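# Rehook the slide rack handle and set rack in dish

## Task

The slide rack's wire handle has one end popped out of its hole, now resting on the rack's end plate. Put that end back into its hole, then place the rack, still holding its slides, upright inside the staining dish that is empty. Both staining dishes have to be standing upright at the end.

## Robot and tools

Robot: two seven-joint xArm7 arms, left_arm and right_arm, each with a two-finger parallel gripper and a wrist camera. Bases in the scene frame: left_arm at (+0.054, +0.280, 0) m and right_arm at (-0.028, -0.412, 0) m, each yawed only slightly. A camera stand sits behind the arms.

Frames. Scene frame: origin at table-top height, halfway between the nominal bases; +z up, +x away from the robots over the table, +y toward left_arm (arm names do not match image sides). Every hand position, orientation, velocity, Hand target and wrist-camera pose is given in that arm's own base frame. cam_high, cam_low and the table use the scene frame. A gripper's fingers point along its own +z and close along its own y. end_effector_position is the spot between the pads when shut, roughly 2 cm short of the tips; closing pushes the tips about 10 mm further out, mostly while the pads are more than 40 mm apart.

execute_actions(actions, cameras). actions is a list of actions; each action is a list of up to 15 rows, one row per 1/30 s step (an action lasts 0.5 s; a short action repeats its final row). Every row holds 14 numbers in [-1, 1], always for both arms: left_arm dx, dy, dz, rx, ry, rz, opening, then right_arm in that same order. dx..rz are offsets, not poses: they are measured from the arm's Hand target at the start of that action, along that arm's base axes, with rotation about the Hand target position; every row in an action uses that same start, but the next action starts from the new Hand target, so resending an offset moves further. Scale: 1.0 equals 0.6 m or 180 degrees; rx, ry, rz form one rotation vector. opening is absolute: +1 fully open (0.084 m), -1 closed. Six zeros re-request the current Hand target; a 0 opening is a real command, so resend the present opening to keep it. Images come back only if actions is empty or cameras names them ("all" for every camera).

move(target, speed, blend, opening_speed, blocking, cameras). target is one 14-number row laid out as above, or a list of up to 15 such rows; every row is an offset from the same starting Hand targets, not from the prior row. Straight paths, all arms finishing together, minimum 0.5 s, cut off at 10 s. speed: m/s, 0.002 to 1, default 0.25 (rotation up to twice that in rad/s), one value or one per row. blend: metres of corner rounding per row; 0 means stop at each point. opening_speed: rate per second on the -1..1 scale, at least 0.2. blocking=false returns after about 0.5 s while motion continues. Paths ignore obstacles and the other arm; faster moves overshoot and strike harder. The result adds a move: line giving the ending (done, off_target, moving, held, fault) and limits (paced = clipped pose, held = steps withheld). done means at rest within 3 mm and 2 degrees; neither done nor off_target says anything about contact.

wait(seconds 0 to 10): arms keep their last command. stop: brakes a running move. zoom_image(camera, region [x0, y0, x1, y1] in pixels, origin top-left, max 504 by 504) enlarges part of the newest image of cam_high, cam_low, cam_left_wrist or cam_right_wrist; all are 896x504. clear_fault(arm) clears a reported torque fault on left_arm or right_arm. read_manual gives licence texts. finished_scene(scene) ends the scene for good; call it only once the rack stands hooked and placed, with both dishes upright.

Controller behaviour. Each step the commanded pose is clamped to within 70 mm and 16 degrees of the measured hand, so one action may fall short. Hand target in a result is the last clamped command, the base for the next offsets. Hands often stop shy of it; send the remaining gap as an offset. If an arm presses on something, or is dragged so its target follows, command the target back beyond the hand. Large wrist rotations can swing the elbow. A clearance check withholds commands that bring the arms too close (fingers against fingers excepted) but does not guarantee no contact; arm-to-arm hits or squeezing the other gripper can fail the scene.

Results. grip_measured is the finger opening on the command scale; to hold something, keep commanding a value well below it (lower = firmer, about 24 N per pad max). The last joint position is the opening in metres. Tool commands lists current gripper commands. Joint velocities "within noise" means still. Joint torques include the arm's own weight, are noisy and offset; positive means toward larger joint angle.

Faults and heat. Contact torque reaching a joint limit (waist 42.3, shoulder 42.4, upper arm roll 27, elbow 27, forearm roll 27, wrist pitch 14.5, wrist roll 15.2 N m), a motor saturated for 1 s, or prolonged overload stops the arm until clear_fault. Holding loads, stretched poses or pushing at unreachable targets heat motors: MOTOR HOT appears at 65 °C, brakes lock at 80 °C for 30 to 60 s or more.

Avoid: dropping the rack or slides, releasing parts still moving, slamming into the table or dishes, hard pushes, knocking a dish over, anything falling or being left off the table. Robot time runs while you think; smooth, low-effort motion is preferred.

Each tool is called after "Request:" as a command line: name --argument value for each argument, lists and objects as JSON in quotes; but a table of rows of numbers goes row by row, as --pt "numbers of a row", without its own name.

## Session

Request:
execute_actions --actions '[]' --cameras '["all"]'

Scene clock: 0.00 s.
left_arm: end_effector_position=(+0.6572, -0.3293, +0.3114) grip_measured=+1.00 end_effector_quat_wxyz=(-0.194, +0.651, -0.564, +0.469) | right_arm: end_effector_position=(+0.1483, +0.1849, +0.3817) grip_measured=+1.00 end_effector_quat_wxyz=(-0.415, +0.272, +0.816, -0.297)
Joint positions: left_arm=[-0.617 0.412 0.288 1.45 1.166 -0.031 -0.174 0.084] | right_arm=[1.188 -0.027 -0.615 1.333 0.341 2.378 -1.8 0.084]
Joint velocities: within noise
Joint torques (N m): no reading
Hand target: left_arm +0.6572, -0.3293, +0.3114; -0.194, +0.651, -0.564, +0.469 | right_arm +0.1483, +0.1849, +0.3817; -0.415, +0.272, +0.816, -0.297
Tool commands: left_gripper/opening=+1.0 right_gripper/opening=+1.0
camera_calibration:
cam_left_wrist: T_world_to_cam=[[-0.551948, -0.288561, -0.782359, 0.545381], [0.139641, 0.892984, -0.427879, 0.412268], [0.822103, -0.345417, -0.452586, -0.385305], [0, 0, 0, 1]] pos_world=[0.560213, -0.343863, 0.428701]
cam_right_wrist: T_world_to_cam=[[0.185537, 0.682448, -0.706994, 0.148195], [0.465794, -0.694598, -0.548243, 0.34499], [-0.865224, -0.227594, -0.446754, 0.46926], [0, 0, 0, 1]] pos_world=[0.217825, 0.245295, 0.503555]

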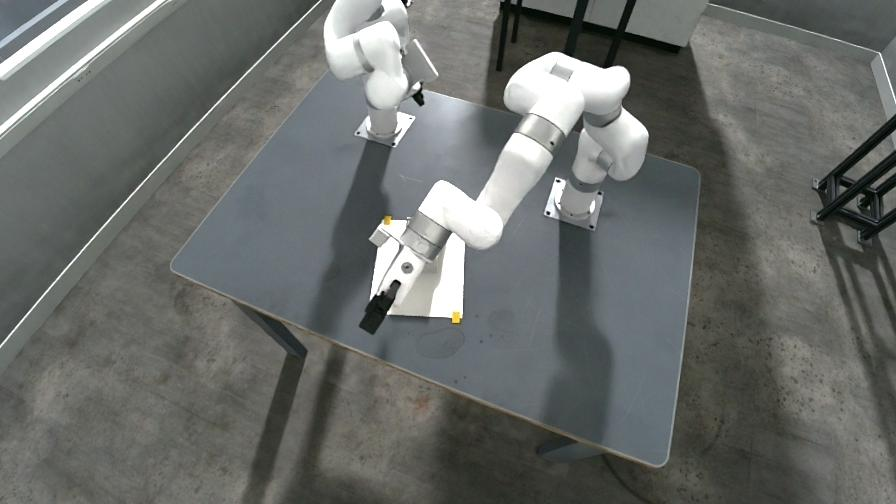

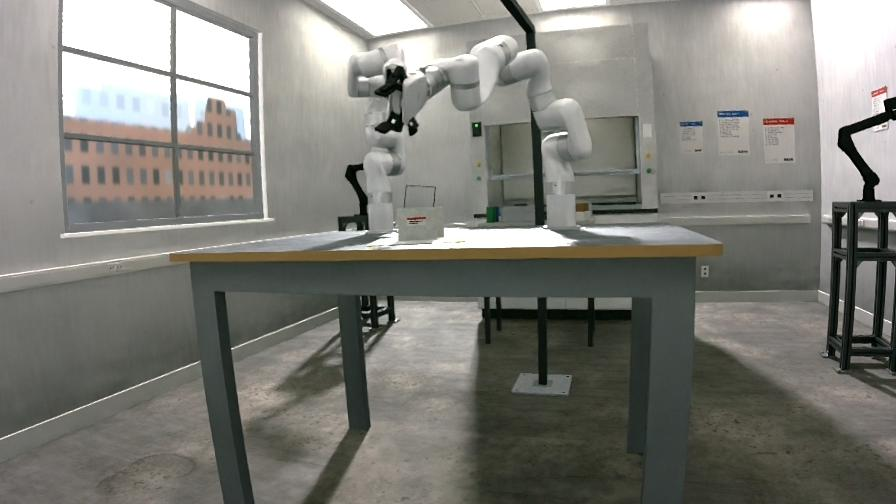

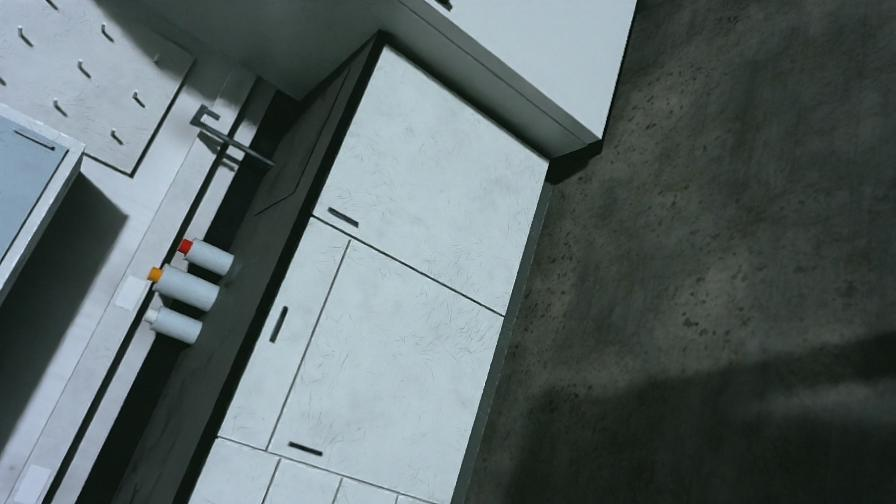

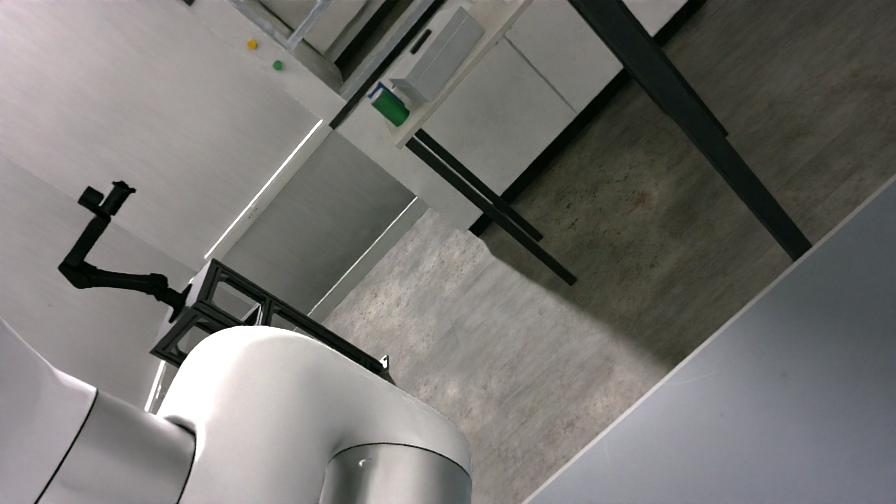

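Request:
zoom_image --camera "cam_high" --region '[350, 200, 490, 340]'

Request:
zoom_image --camera "cam_low" --region '[370, 170, 470, 260]'

Scaled by 3.600 from the camera's 896x504 image, which has a finer 1280x720 frame.

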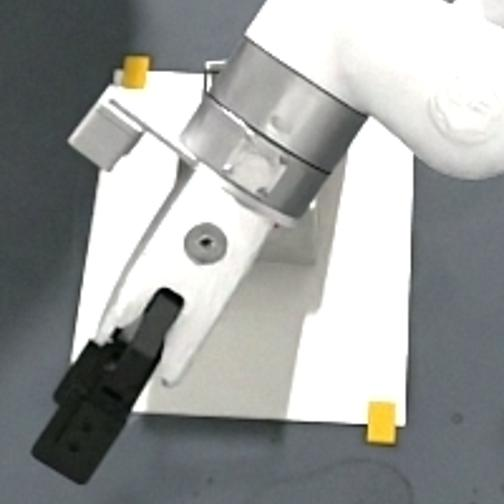

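Scaled by 5.040 from the camera's 896x504 image, which has a finer 1280x720 frame.

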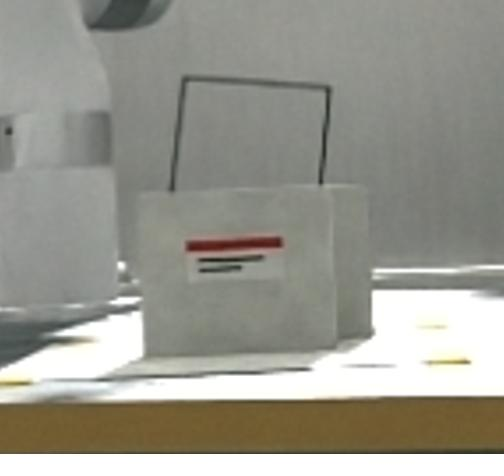

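Request:
move --target '[-0.25, 0.42, 0.1, 0, 0, 0, -0.3, 0, 0, 0, 0, 0, 0, -0.3]' --speed 0.3 --cameras '["cam_high", "cam_low"]'

Scene clock: 10.77 s.
left_arm: end_effector_position=(+0.5072, -0.0772, +0.3714) grip_measured=-0.32 end_effector_quat_wxyz=(-0.195, +0.651, -0.564, +0.470) | right_arm: end_effector_position=(+0.1483, +0.1849, +0.3817) grip_measured=-0.32 end_effector_quat_wxyz=(-0.415, +0.272, +0.816, -0.297)
Joint positions: left_arm=[-0.198 -0.232 0.333 0.967 2.047 -0.395 -0.677 0.03] | right_arm=[1.188 -0.027 -0.615 1.333 0.341 2.378 -1.8 0.03]
Joint torques (N m): left_arm=[1.84 -16.43 -1.2 12.14 -1.65 -0.9 -0.35] | right_arm=[-0.49 -17.06 0.31 10.27 0.54 0.48 -0.08]
Hand target: left_arm +0.5072, -0.0773, +0.3714; -0.194, +0.651, -0.564, +0.469 | right_arm +0.1483, +0.1849, +0.3817; -0.415, +0.272, +0.816, -0.297
Off the commanded pose: left_arm 0.000 m, 0 deg | right_arm 0.000 m, 0 deg.
move: done
Images, in order (width x height): cam_high 896x504, cam_low 896x504.

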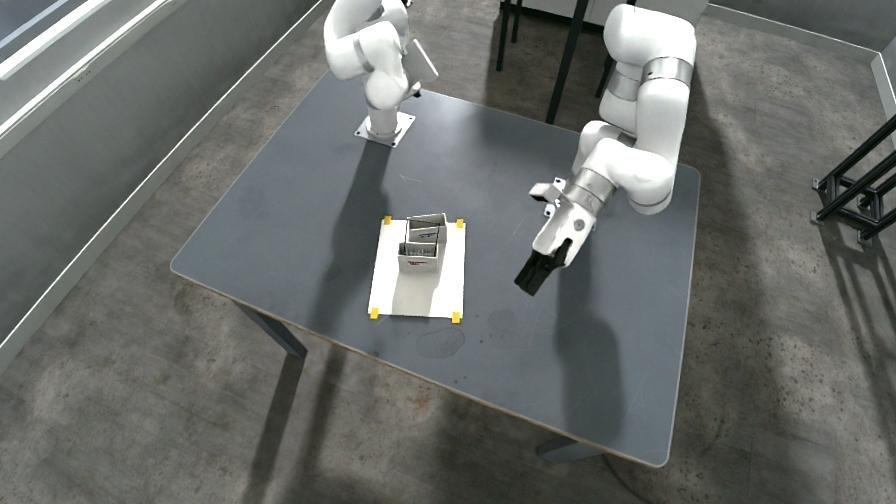

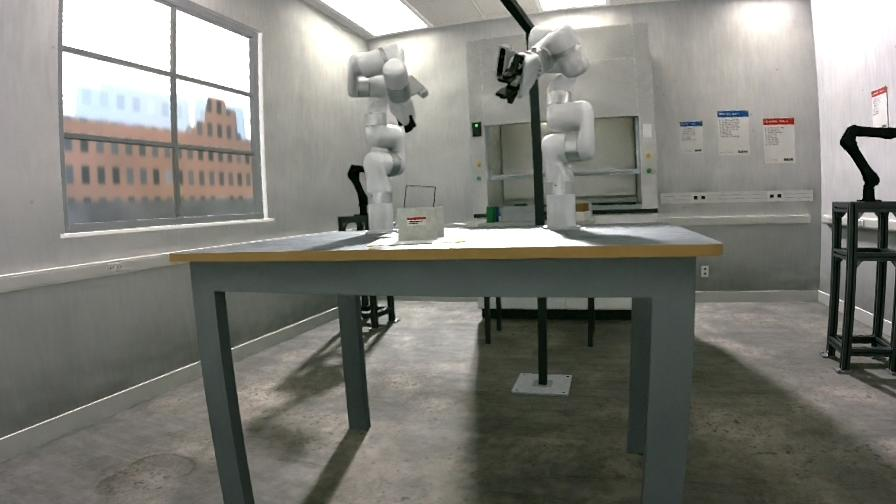

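Request:
zoom_image --camera "cam_high" --region '[370, 190, 480, 300]'

Request:
zoom_image --camera "cam_low" --region '[385, 175, 465, 255]'

Scaled by 4.582 from the camera's 896x504 image, which has a finer 1280x720 frame.

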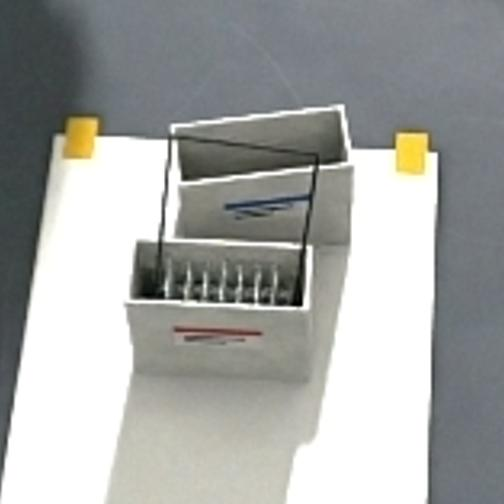

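Scaled by 6.300 from the camera's 896x504 image, which has a finer 1280x720 frame.

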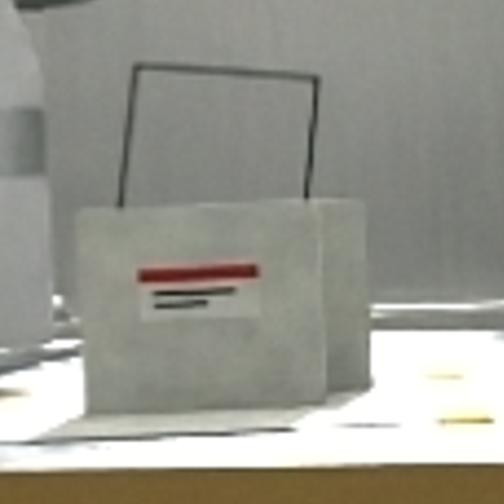

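Request:
move --pt "-0.25 -0.2 -0.12 -0.1760 0.0476 0.0559 -0.3 0.2 0.0 -0.1 0.2603 -0.3269 -0.5776 -0.3" --pt "-0.3875 -0.3653 -0.3440 -0.1760 0.0476 0.0559 -0.3 0.3758 0.0633 -0.3445 0.2603 -0.3269 -0.5776 -0.3" --speed 0.4 --blend 0.03 --cameras '["all"]'

Scene clock: 118.37 s.
left_arm: end_effector_position=(+0.3589, -0.1959, +0.3002) grip_measured=-0.32 end_effector_quat_wxyz=(-0.010, +0.758, -0.371, +0.537) | right_arm: end_effector_position=(+0.2578, +0.1822, +0.3266) grip_measured=-0.32 end_effector_quat_wxyz=(-0.192, +0.693, +0.499, +0.484)
Joint positions: left_arm=[-0.856 -0.798 0.519 0.352 2.026 0.205 -1.243 0.03] | right_arm=[0.518 -1.391 -0.165 0.062 0.697 0.59 -1.257 0.03]
Joint torques (N m): left_arm=[-1.09 -4.49 -2.56 11.25 -0.54 -0.22 -0.2] | right_arm=[-0.7 6.47 1.31 12.96 -0.47 -1.41 -0.33]
Hand target: left_arm +0.3589, -0.1959, +0.3002; -0.010, +0.758, -0.371, +0.537 (not the last commanded pose) | right_arm +0.2578, +0.1822, +0.3266; -0.192, +0.693, +0.499, +0.484 (not the last commanded pose)
Off the commanded pose: left_arm 0.188 m, 0 deg | right_arm 0.195 m, 13 deg.
move: held (right_arm; a check stopped the path), off_target (left_arm; braked when a check withheld steps of right_arm); path passed 0 of 2 targets; limits=held
pose unreachable (right arm): on one or more control steps of this call, first in action 0 (counted from 0), this arm could not follow its commanded pose, so it was not sent that pose on those steps. It may still have moved: this result reports where it is.
cause: moving toward the commanded pose would bring two parts of the arm too close to each other (joints 2 (shoulder) to 5 (forearm roll) lie between them).
camera_calibration:
cam_left_wrist: T_world_to_cam=[[-0.552476, -0.723942, -0.413131, 0.214534], [-0.0850041, 0.541992, -0.836074, 0.464493], [0.829183, -0.426793, -0.360976, -0.145022], [0, 0, 0, 1]] pos_world=[0.278259, -0.158336, 0.424632]
cam_right_wrist: T_world_to_cam=[[0.880393, -0.417698, 0.224582, -0.192022], [0.000920496, -0.472051, -0.881571, 0.450039], [0.474244, 0.776336, -0.415206, 0.000258784], [0, 0, 0, 1]] pos_world=[0.168518, 0.132033, 0.439973]

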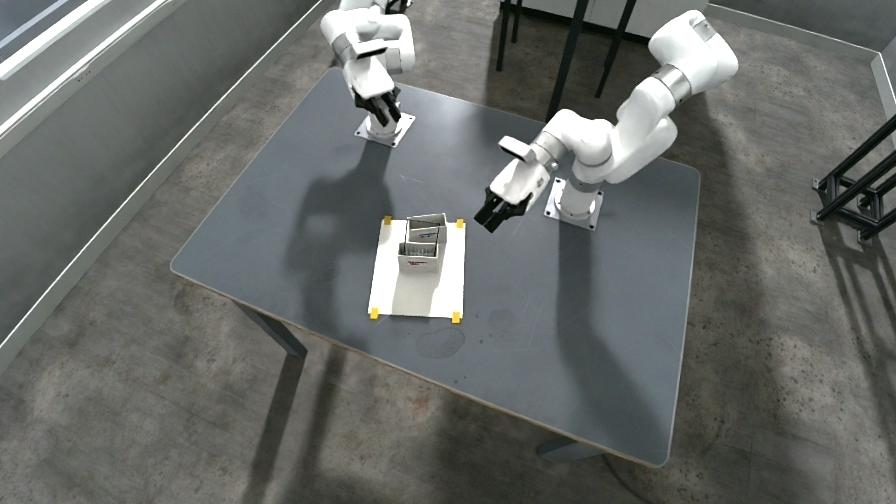

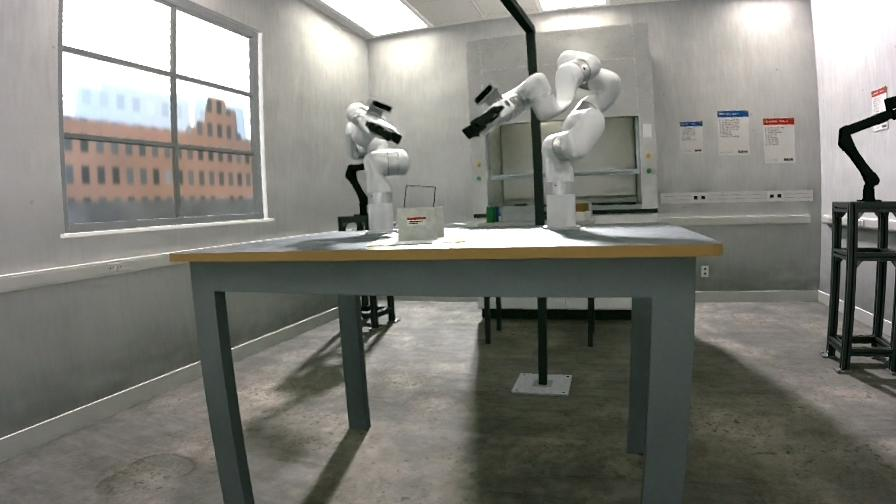

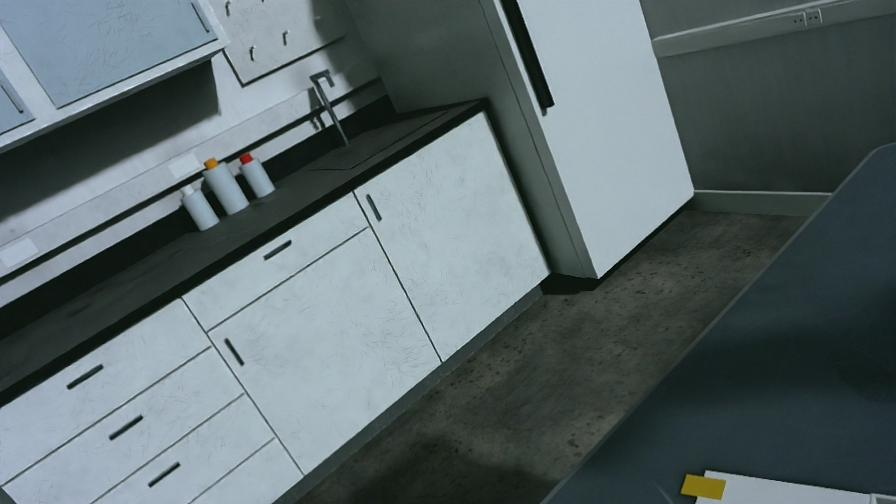

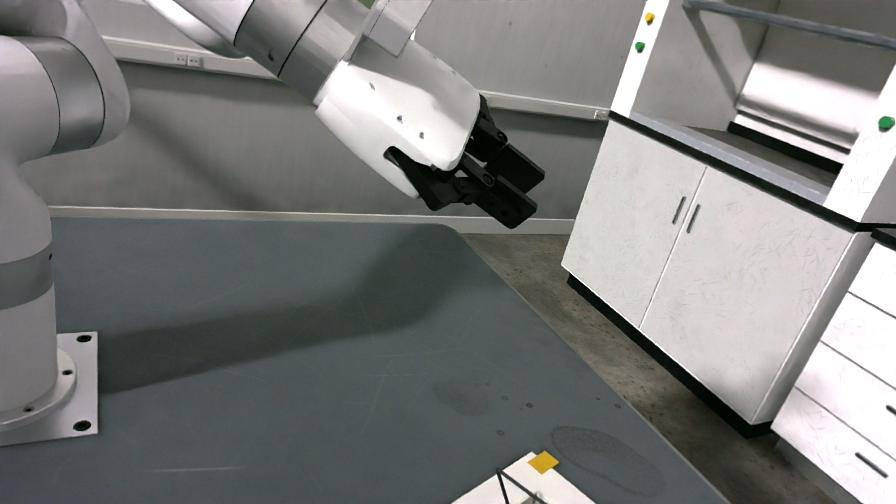

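Request:
move --pt "-0.03 -0.08 -0.12 0 0 0 -0.3 0.17 0.047 -0.045 0.0253 -0.0331 -0.0559 -0.3" --pt "-0.1267 -0.1742 -0.2337 0 0 0 -0.3 0.1933 0.0678 -0.2277 0.0253 -0.0331 -0.0559 -0.3" --speed 0.3 --blend 0.02 --cameras '["all"]'

Scene clock: 138.10 s.
left_arm: end_effector_position=(+0.2829, -0.3004, +0.1600) grip_measured=-0.32 end_effector_quat_wxyz=(-0.010, +0.758, -0.371, +0.537) | right_arm: end_effector_position=(+0.3738, +0.2229, +0.1900) grip_measured=-0.32 end_effector_quat_wxyz=(-0.150, +0.700, +0.426, +0.554)
Joint positions: left_arm=[-1.34 -0.355 0.353 0.271 2.237 0.75 -2.058 0.03] | right_arm=[1.023 -0.411 -0.638 0.364 2.558 0.496 -3.268 0.03]
Joint torques (N m): left_arm=[-0.63 -9.15 -1.7 10.32 0.03 1.29 -0.22] | right_arm=[-0.89 -6.04 3.55 9.12 0.02 1.33 -0.37]
Hand target: left_arm +0.2829, -0.3004, +0.1600; -0.010, +0.758, -0.371, +0.537 | right_arm +0.3738, +0.2229, +0.1900; -0.150, +0.700, +0.426, +0.554
Off the commanded pose: left_arm 0.000 m, 0 deg | right_arm 0.000 m, 0 deg.
move: done; limits=paced
camera_calibration:
cam_left_wrist: T_world_to_cam=[[-0.552442, -0.72396, -0.413146, 0.0389239], [-0.0849349, 0.541956, -0.836104, 0.397355], [0.829213, -0.426808, -0.360889, -0.177284], [0, 0, 0, 1]] pos_world=[0.202259, -0.262836, 0.284332]
cam_right_wrist: T_world_to_cam=[[0.766439, -0.582524, 0.270623, -0.175956], [0.0177323, -0.401973, -0.91548, 0.333238], [0.642072, 0.706458, -0.297758, -0.212517], [0, 0, 0, 1]] pos_world=[0.265402, 0.181588, 0.289411]

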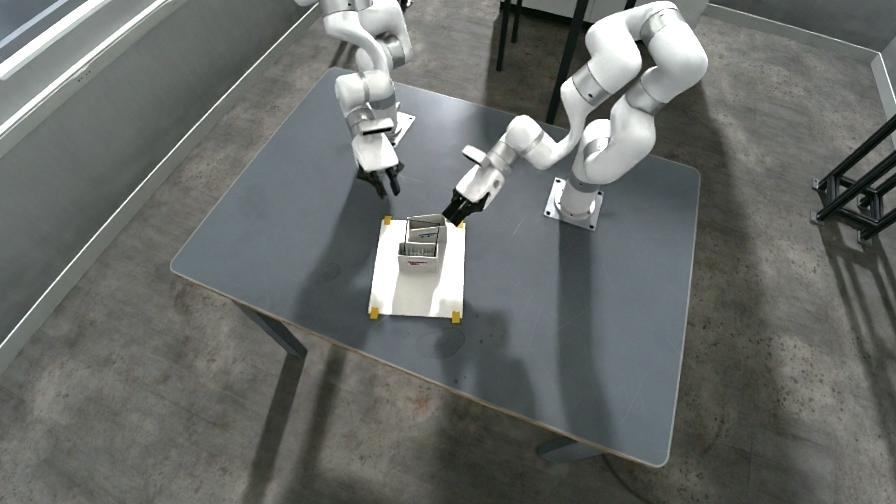

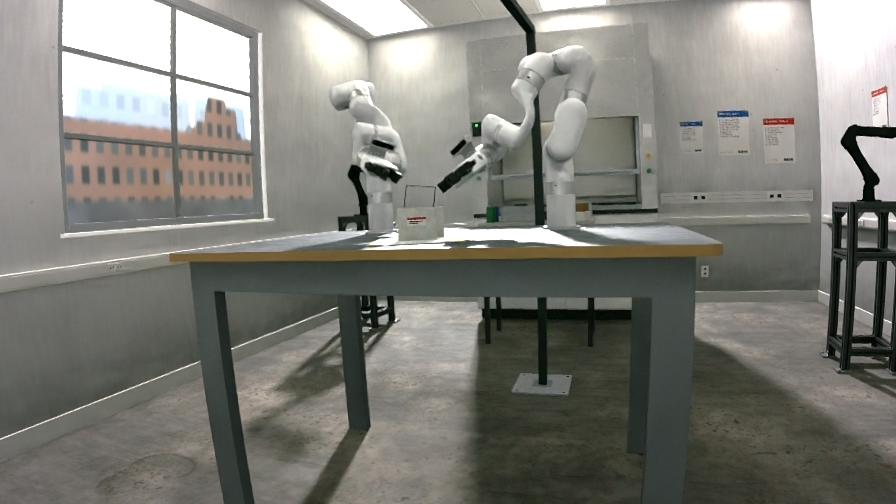

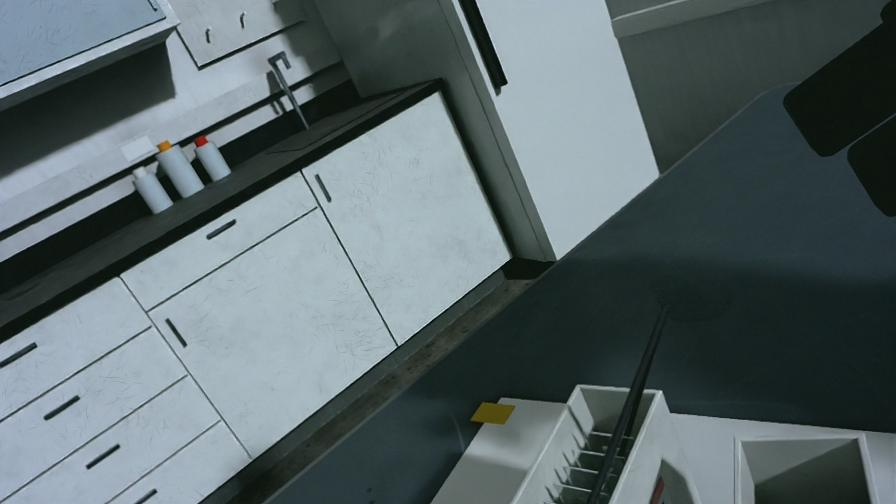

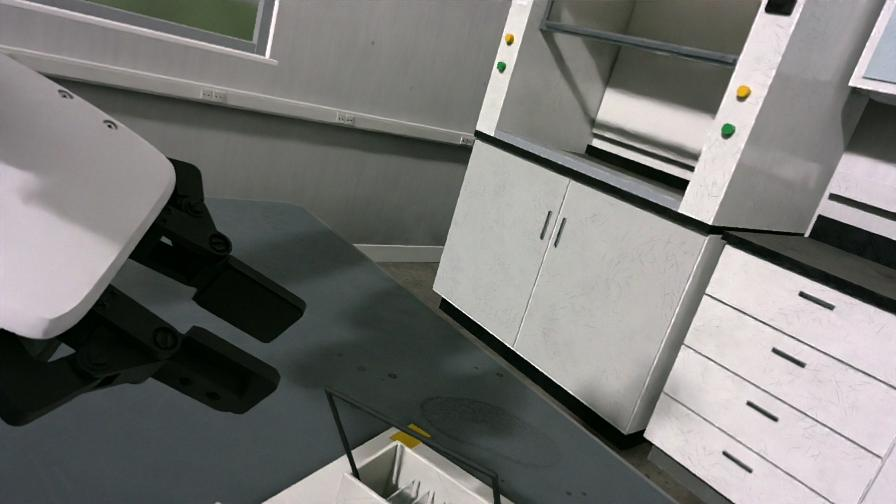

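Request:
zoom_image --camera "cam_right_wrist" --region '[280, 364, 560, 504]'

Request:
zoom_image --camera "cam_left_wrist" --region '[520, 280, 800, 504]'

Scaled by 1.800 from the camera's 896x504 image, which has a finer 1280x720 frame.

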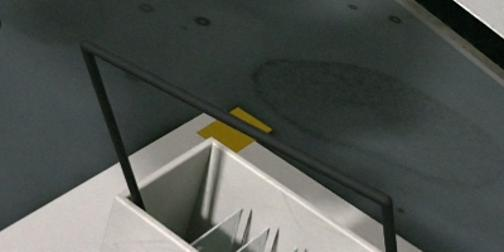

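Scaled by 1.800 from the camera's 896x504 image, which has a finer 1280x720 frame.

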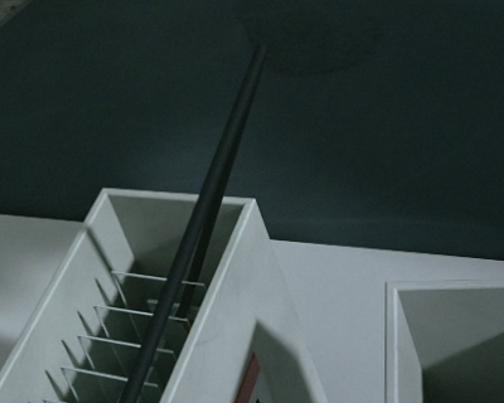

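Request:
move --target '[0.012, -0.0155, -0.0348, -0.0490, -0.0093, 0.0344, -0.3, 0.0375, 0.0825, -0.0740, -0.0015, -0.0154, -0.0778, -0.3]' --speed 0.2 --cameras '["cam_left_wrist", "cam_right_wrist"]'

Scene clock: 201.47 s.
left_arm: end_effector_position=(+0.2901, -0.3097, +0.1391) grip_measured=-0.32 end_effector_quat_wxyz=(+0.014, +0.767, -0.288, +0.573) | right_arm: end_effector_position=(+0.3963, +0.2724, +0.1456) grip_measured=-0.32 end_effector_quat_wxyz=(-0.069, +0.733, +0.342, +0.583)
Joint positions: left_arm=[-1.415 -0.159 0.319 0.302 2.24 0.94 -2.398 0.03] | right_arm=[1.118 -0.06 -0.498 0.432 3.244 0.775 -3.54 0.03]
Joint torques (N m): left_arm=[-0.65 -12.45 -1.16 9.04 -0.59 1.89 -0.18] | right_arm=[0.05 -13.51 0.97 8.98 0.01 1.39 -0.26]
Hand target: left_arm +0.2901, -0.3097, +0.1391; +0.014, +0.767, -0.288, +0.573 | right_arm +0.3963, +0.2724, +0.1456; -0.069, +0.733, +0.342, +0.583
Off the commanded pose: left_arm 0.000 m, 0 deg | right_arm 0.000 m, 0 deg.
move: done
camera_calibration:
cam_left_wrist: T_world_to_cam=[[-0.457419, -0.834329, -0.307675, -0.0488501], [-0.110206, 0.396513, -0.91139, 0.35834], [0.882396, -0.38298, -0.27332, -0.20876], [0, 0, 0, 1]] pos_world=[0.201355, -0.262794, 0.254499]
cam_right_wrist: T_world_to_cam=[[0.588936, -0.747713, 0.306724, -0.0423104], [-0.0368268, -0.403958, -0.914036, 0.333998], [0.80734, 0.527013, -0.265442, -0.296504], [0, 0, 0, 1]] pos_world=[0.276598, 0.259547, 0.239559]
Images, in order (width x height): cam_left_wrist 896x504, cam_right_wrist 896x504.

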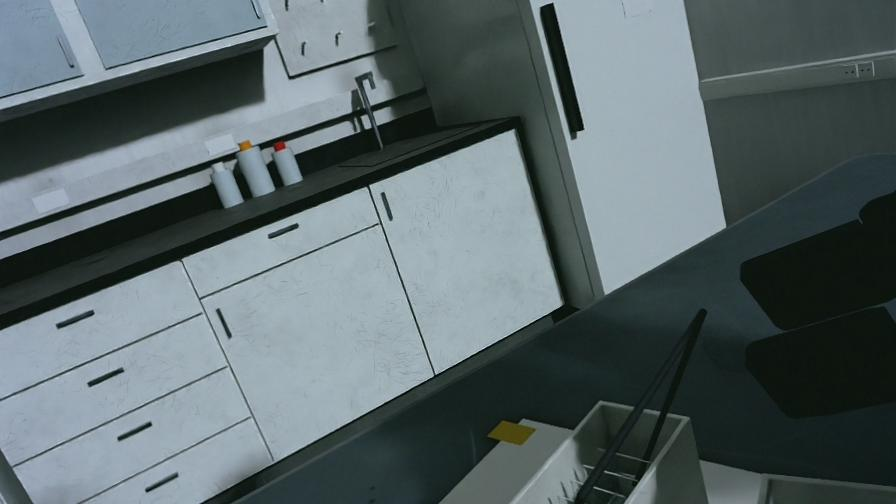

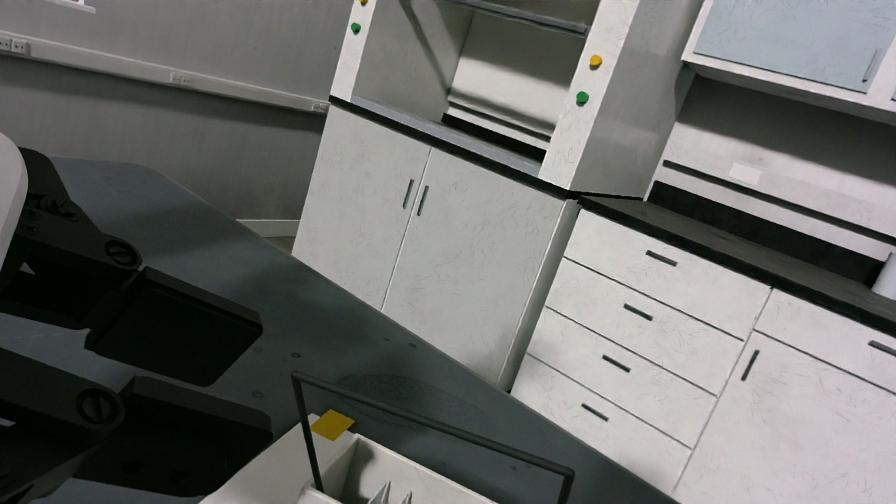

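Request:
zoom_image --camera "cam_right_wrist" --region '[270, 350, 600, 504]'

Request:
zoom_image --camera "cam_left_wrist" --region '[540, 290, 760, 504]'

Scaled by 1.527 from the camera's 896x504 image, which has a finer 1280x720 frame.

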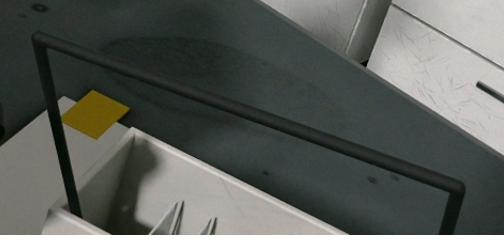

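Scaled by 2.291 from the camera's 896x504 image, which has a finer 1280x720 frame.

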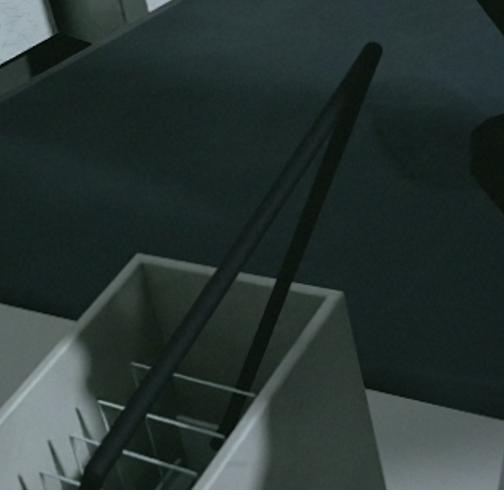

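Request:
move --target '[0.0662, -0.0280, -0.0302, 0, 0, 0, -0.3, 0.0673, 0.0438, -0.0240, 0, 0, 0, -0.3]' --speed 0.08 --cameras '["cam_left_wrist", "cam_right_wrist", "cam_low", "cam_high"]'

Scene clock: 222.57 s.
left_arm: end_effector_position=(+0.3298, -0.3265, +0.1210) grip_measured=-0.32 end_effector_quat_wxyz=(+0.014, +0.767, -0.288, +0.573) | right_arm: end_effector_position=(+0.4366, +0.2986, +0.1312) grip_measured=-0.32 end_effector_quat_wxyz=(-0.069, +0.733, +0.342, +0.583)
Joint positions: left_arm=[-1.379 0.028 0.368 0.436 2.365 0.9 -2.513 0.03] | right_arm=[1.12 0.143 -0.489 0.599 3.221 0.78 -3.428 0.03]
Joint torques (N m): left_arm=[1.58 -16.7 0.52 8.56 0.25 1.21 -0.25] | right_arm=[-0.88 -18.24 -0.46 8.93 -0.45 0.82 0.28]
Hand target: left_arm +0.3298, -0.3265, +0.1210; +0.014, +0.767, -0.288, +0.573 | right_arm +0.4367, +0.2986, +0.1312; -0.069, +0.733, +0.342, +0.583
Off the commanded pose: left_arm 0.000 m, 0 deg | right_arm 0.000 m, 0 deg.
move: done
camera_calibration:
cam_left_wrist: T_world_to_cam=[[-0.457419, -0.834329, -0.307675, -0.0502762], [-0.110206, 0.396513, -0.91139, 0.35288], [0.882396, -0.38298, -0.27332, -0.255172], [0, 0, 0, 1]] pos_world=[0.241055, -0.279594, 0.236399]
cam_right_wrist: T_world_to_cam=[[0.588936, -0.747713, 0.306724, -0.0419629], [-0.0368268, -0.403958, -0.914036, 0.332944], [0.80734, 0.527013, -0.265442, -0.346723], [0, 0, 0, 1]] pos_world=[0.316898, 0.285847, 0.225159]

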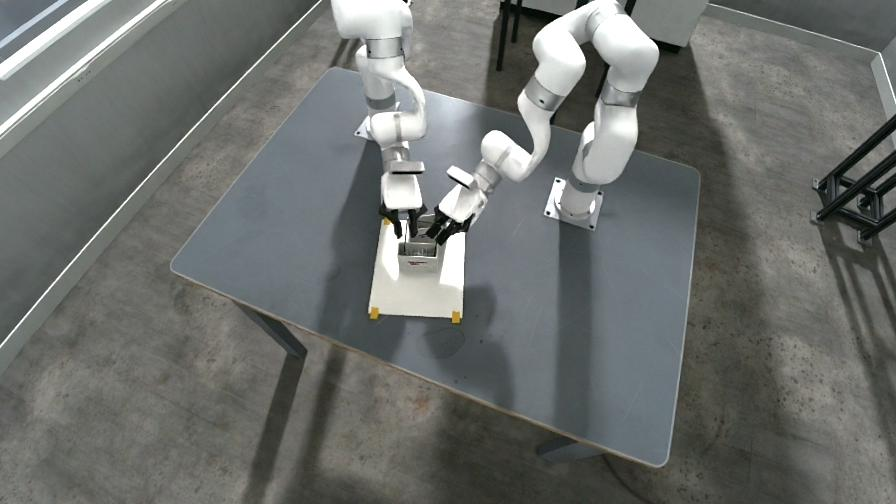

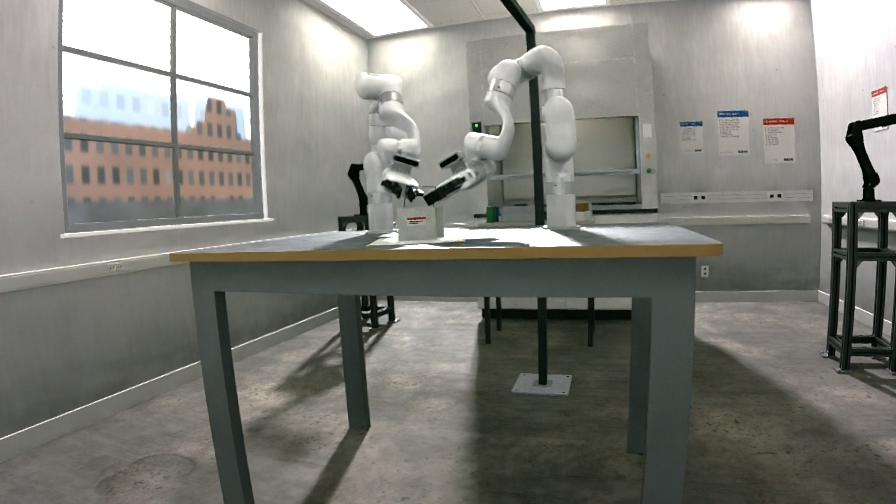

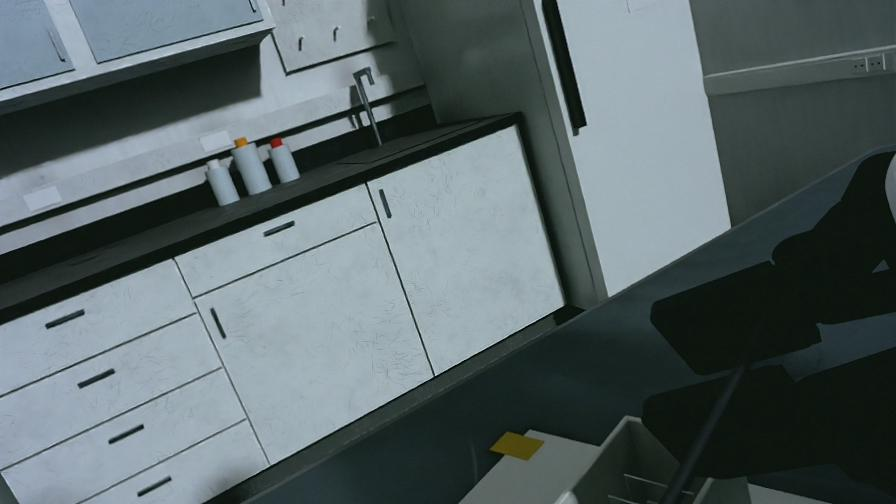

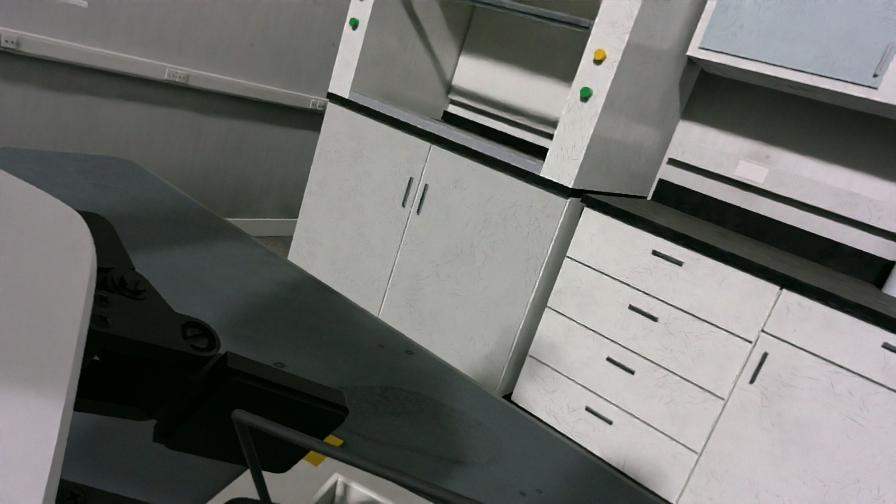

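Request:
zoom_image --camera "cam_low" --region '[360, 150, 480, 250]'

Request:
zoom_image --camera "cam_high" --region '[370, 180, 490, 280]'

Scaled by 4.200 from the camera's 896x504 image, which has a finer 1280x720 frame.

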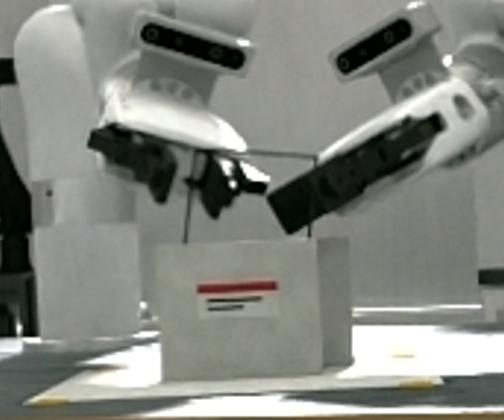

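Scaled by 4.200 from the camera's 896x504 image, which has a finer 1280x720 frame.

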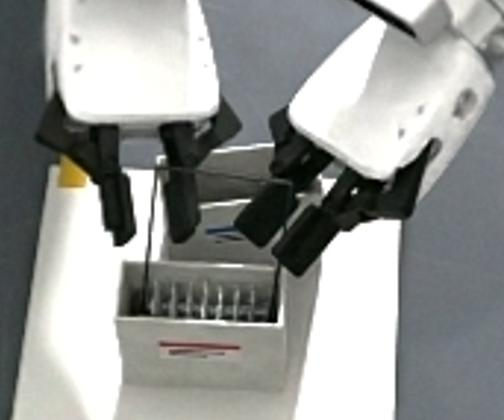

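Request:
move --target '[0, 0, 0, 0, 0, 0, -1, 0, 0, 0, 0, 0, 0, -1]' --opening_speed 0.5 --cameras '["cam_low", "cam_high", "cam_right_wrist"]'

Request:
zoom_image --camera "cam_low" --region '[360, 150, 480, 250]'

Request:
zoom_image --camera "cam_high" --region '[370, 180, 490, 280]'

Scene clock: 235.90 s.
left_arm: end_effector_position=(+0.3298, -0.3265, +0.1210) grip_measured=-0.96 end_effector_quat_wxyz=(+0.014, +0.767, -0.288, +0.573) | right_arm: end_effector_position=(+0.4367, +0.2986, +0.1312) grip_measured=-0.95 end_effector_quat_wxyz=(-0.069, +0.733, +0.342, +0.583)
Joint positions: left_arm=[-1.379 0.028 0.368 0.436 2.365 0.9 -2.513 0.002] | right_arm=[1.12 0.143 -0.489 0.599 3.221 0.78 -3.428 0.002]
Joint torques (N m): left_arm=[0.57 -19.17 -0.28 9.17 0.08 1.75 -0.1] | right_arm=[-0.05 -18.46 -0.33 8.47 -0.28 0.93 -0.08]
Hand target: left_arm +0.3298, -0.3265, +0.1210; +0.014, +0.767, -0.288, +0.573 | right_arm +0.4367, +0.2986, +0.1312; -0.069, +0.733, +0.342, +0.583
Off the commanded pose: left_arm 0.000 m, 0 deg | right_arm 0.000 m, 0 deg.
move: done
camera_calibration:
cam_right_wrist: T_world_to_cam=[[0.588936, -0.747713, 0.306724, -0.0419629], [-0.0368268, -0.403958, -0.914036, 0.332944], [0.80734, 0.527013, -0.265442, -0.346723], [0, 0, 0, 1]] pos_world=[0.316898, 0.285847, 0.225159]
Images, in order (width x height): cam_high 896x504, cam_low 896x504, cam_right_wrist 896x504.

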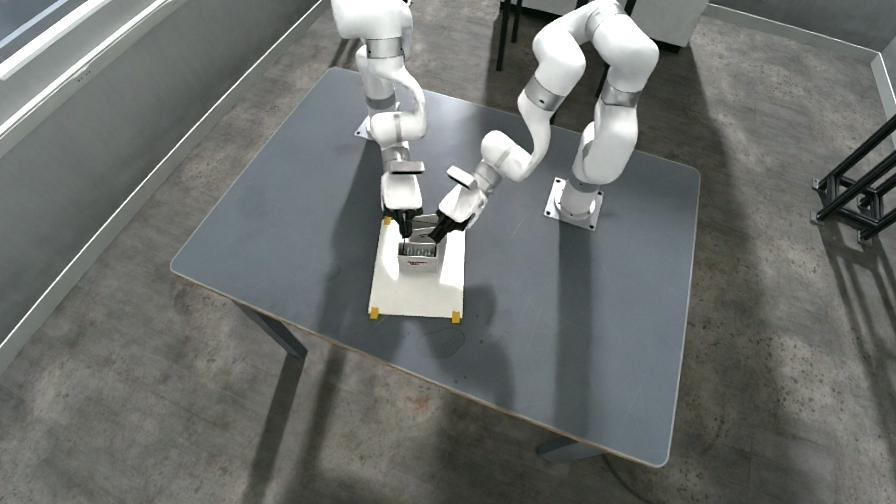

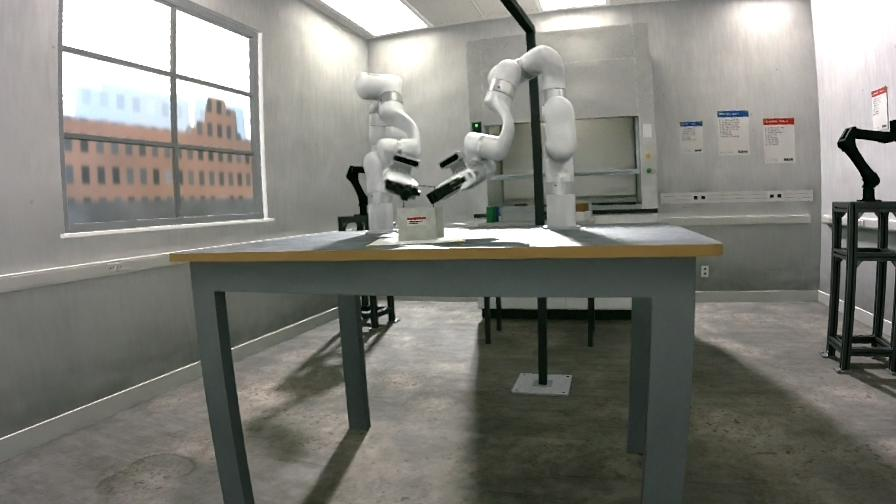

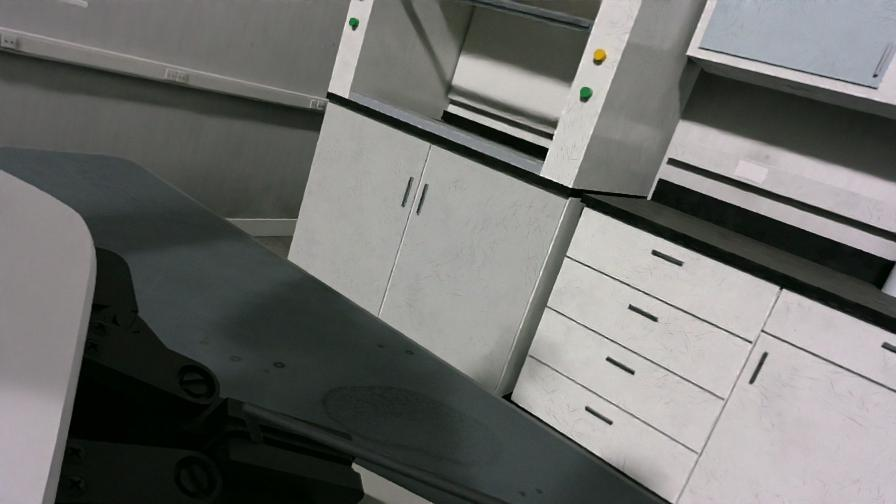

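Scaled by 4.200 from the camera's 896x504 image, which has a finer 1280x720 frame.

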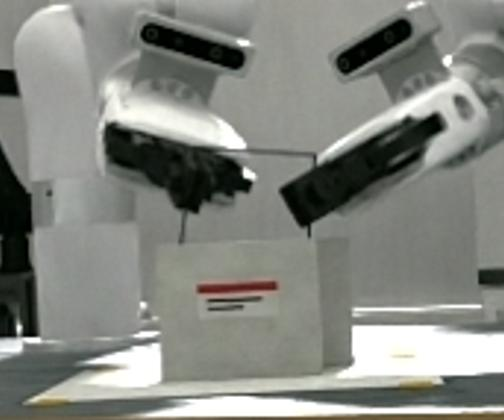

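Scaled by 4.200 from the camera's 896x504 image, which has a finer 1280x720 frame.

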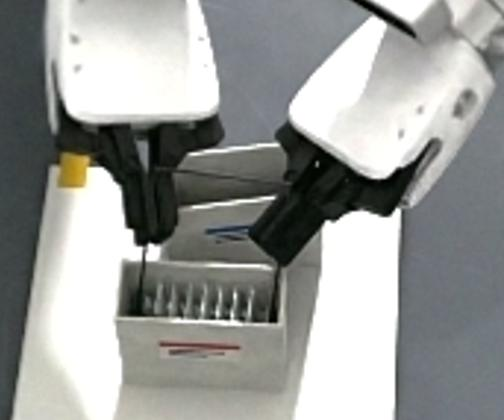

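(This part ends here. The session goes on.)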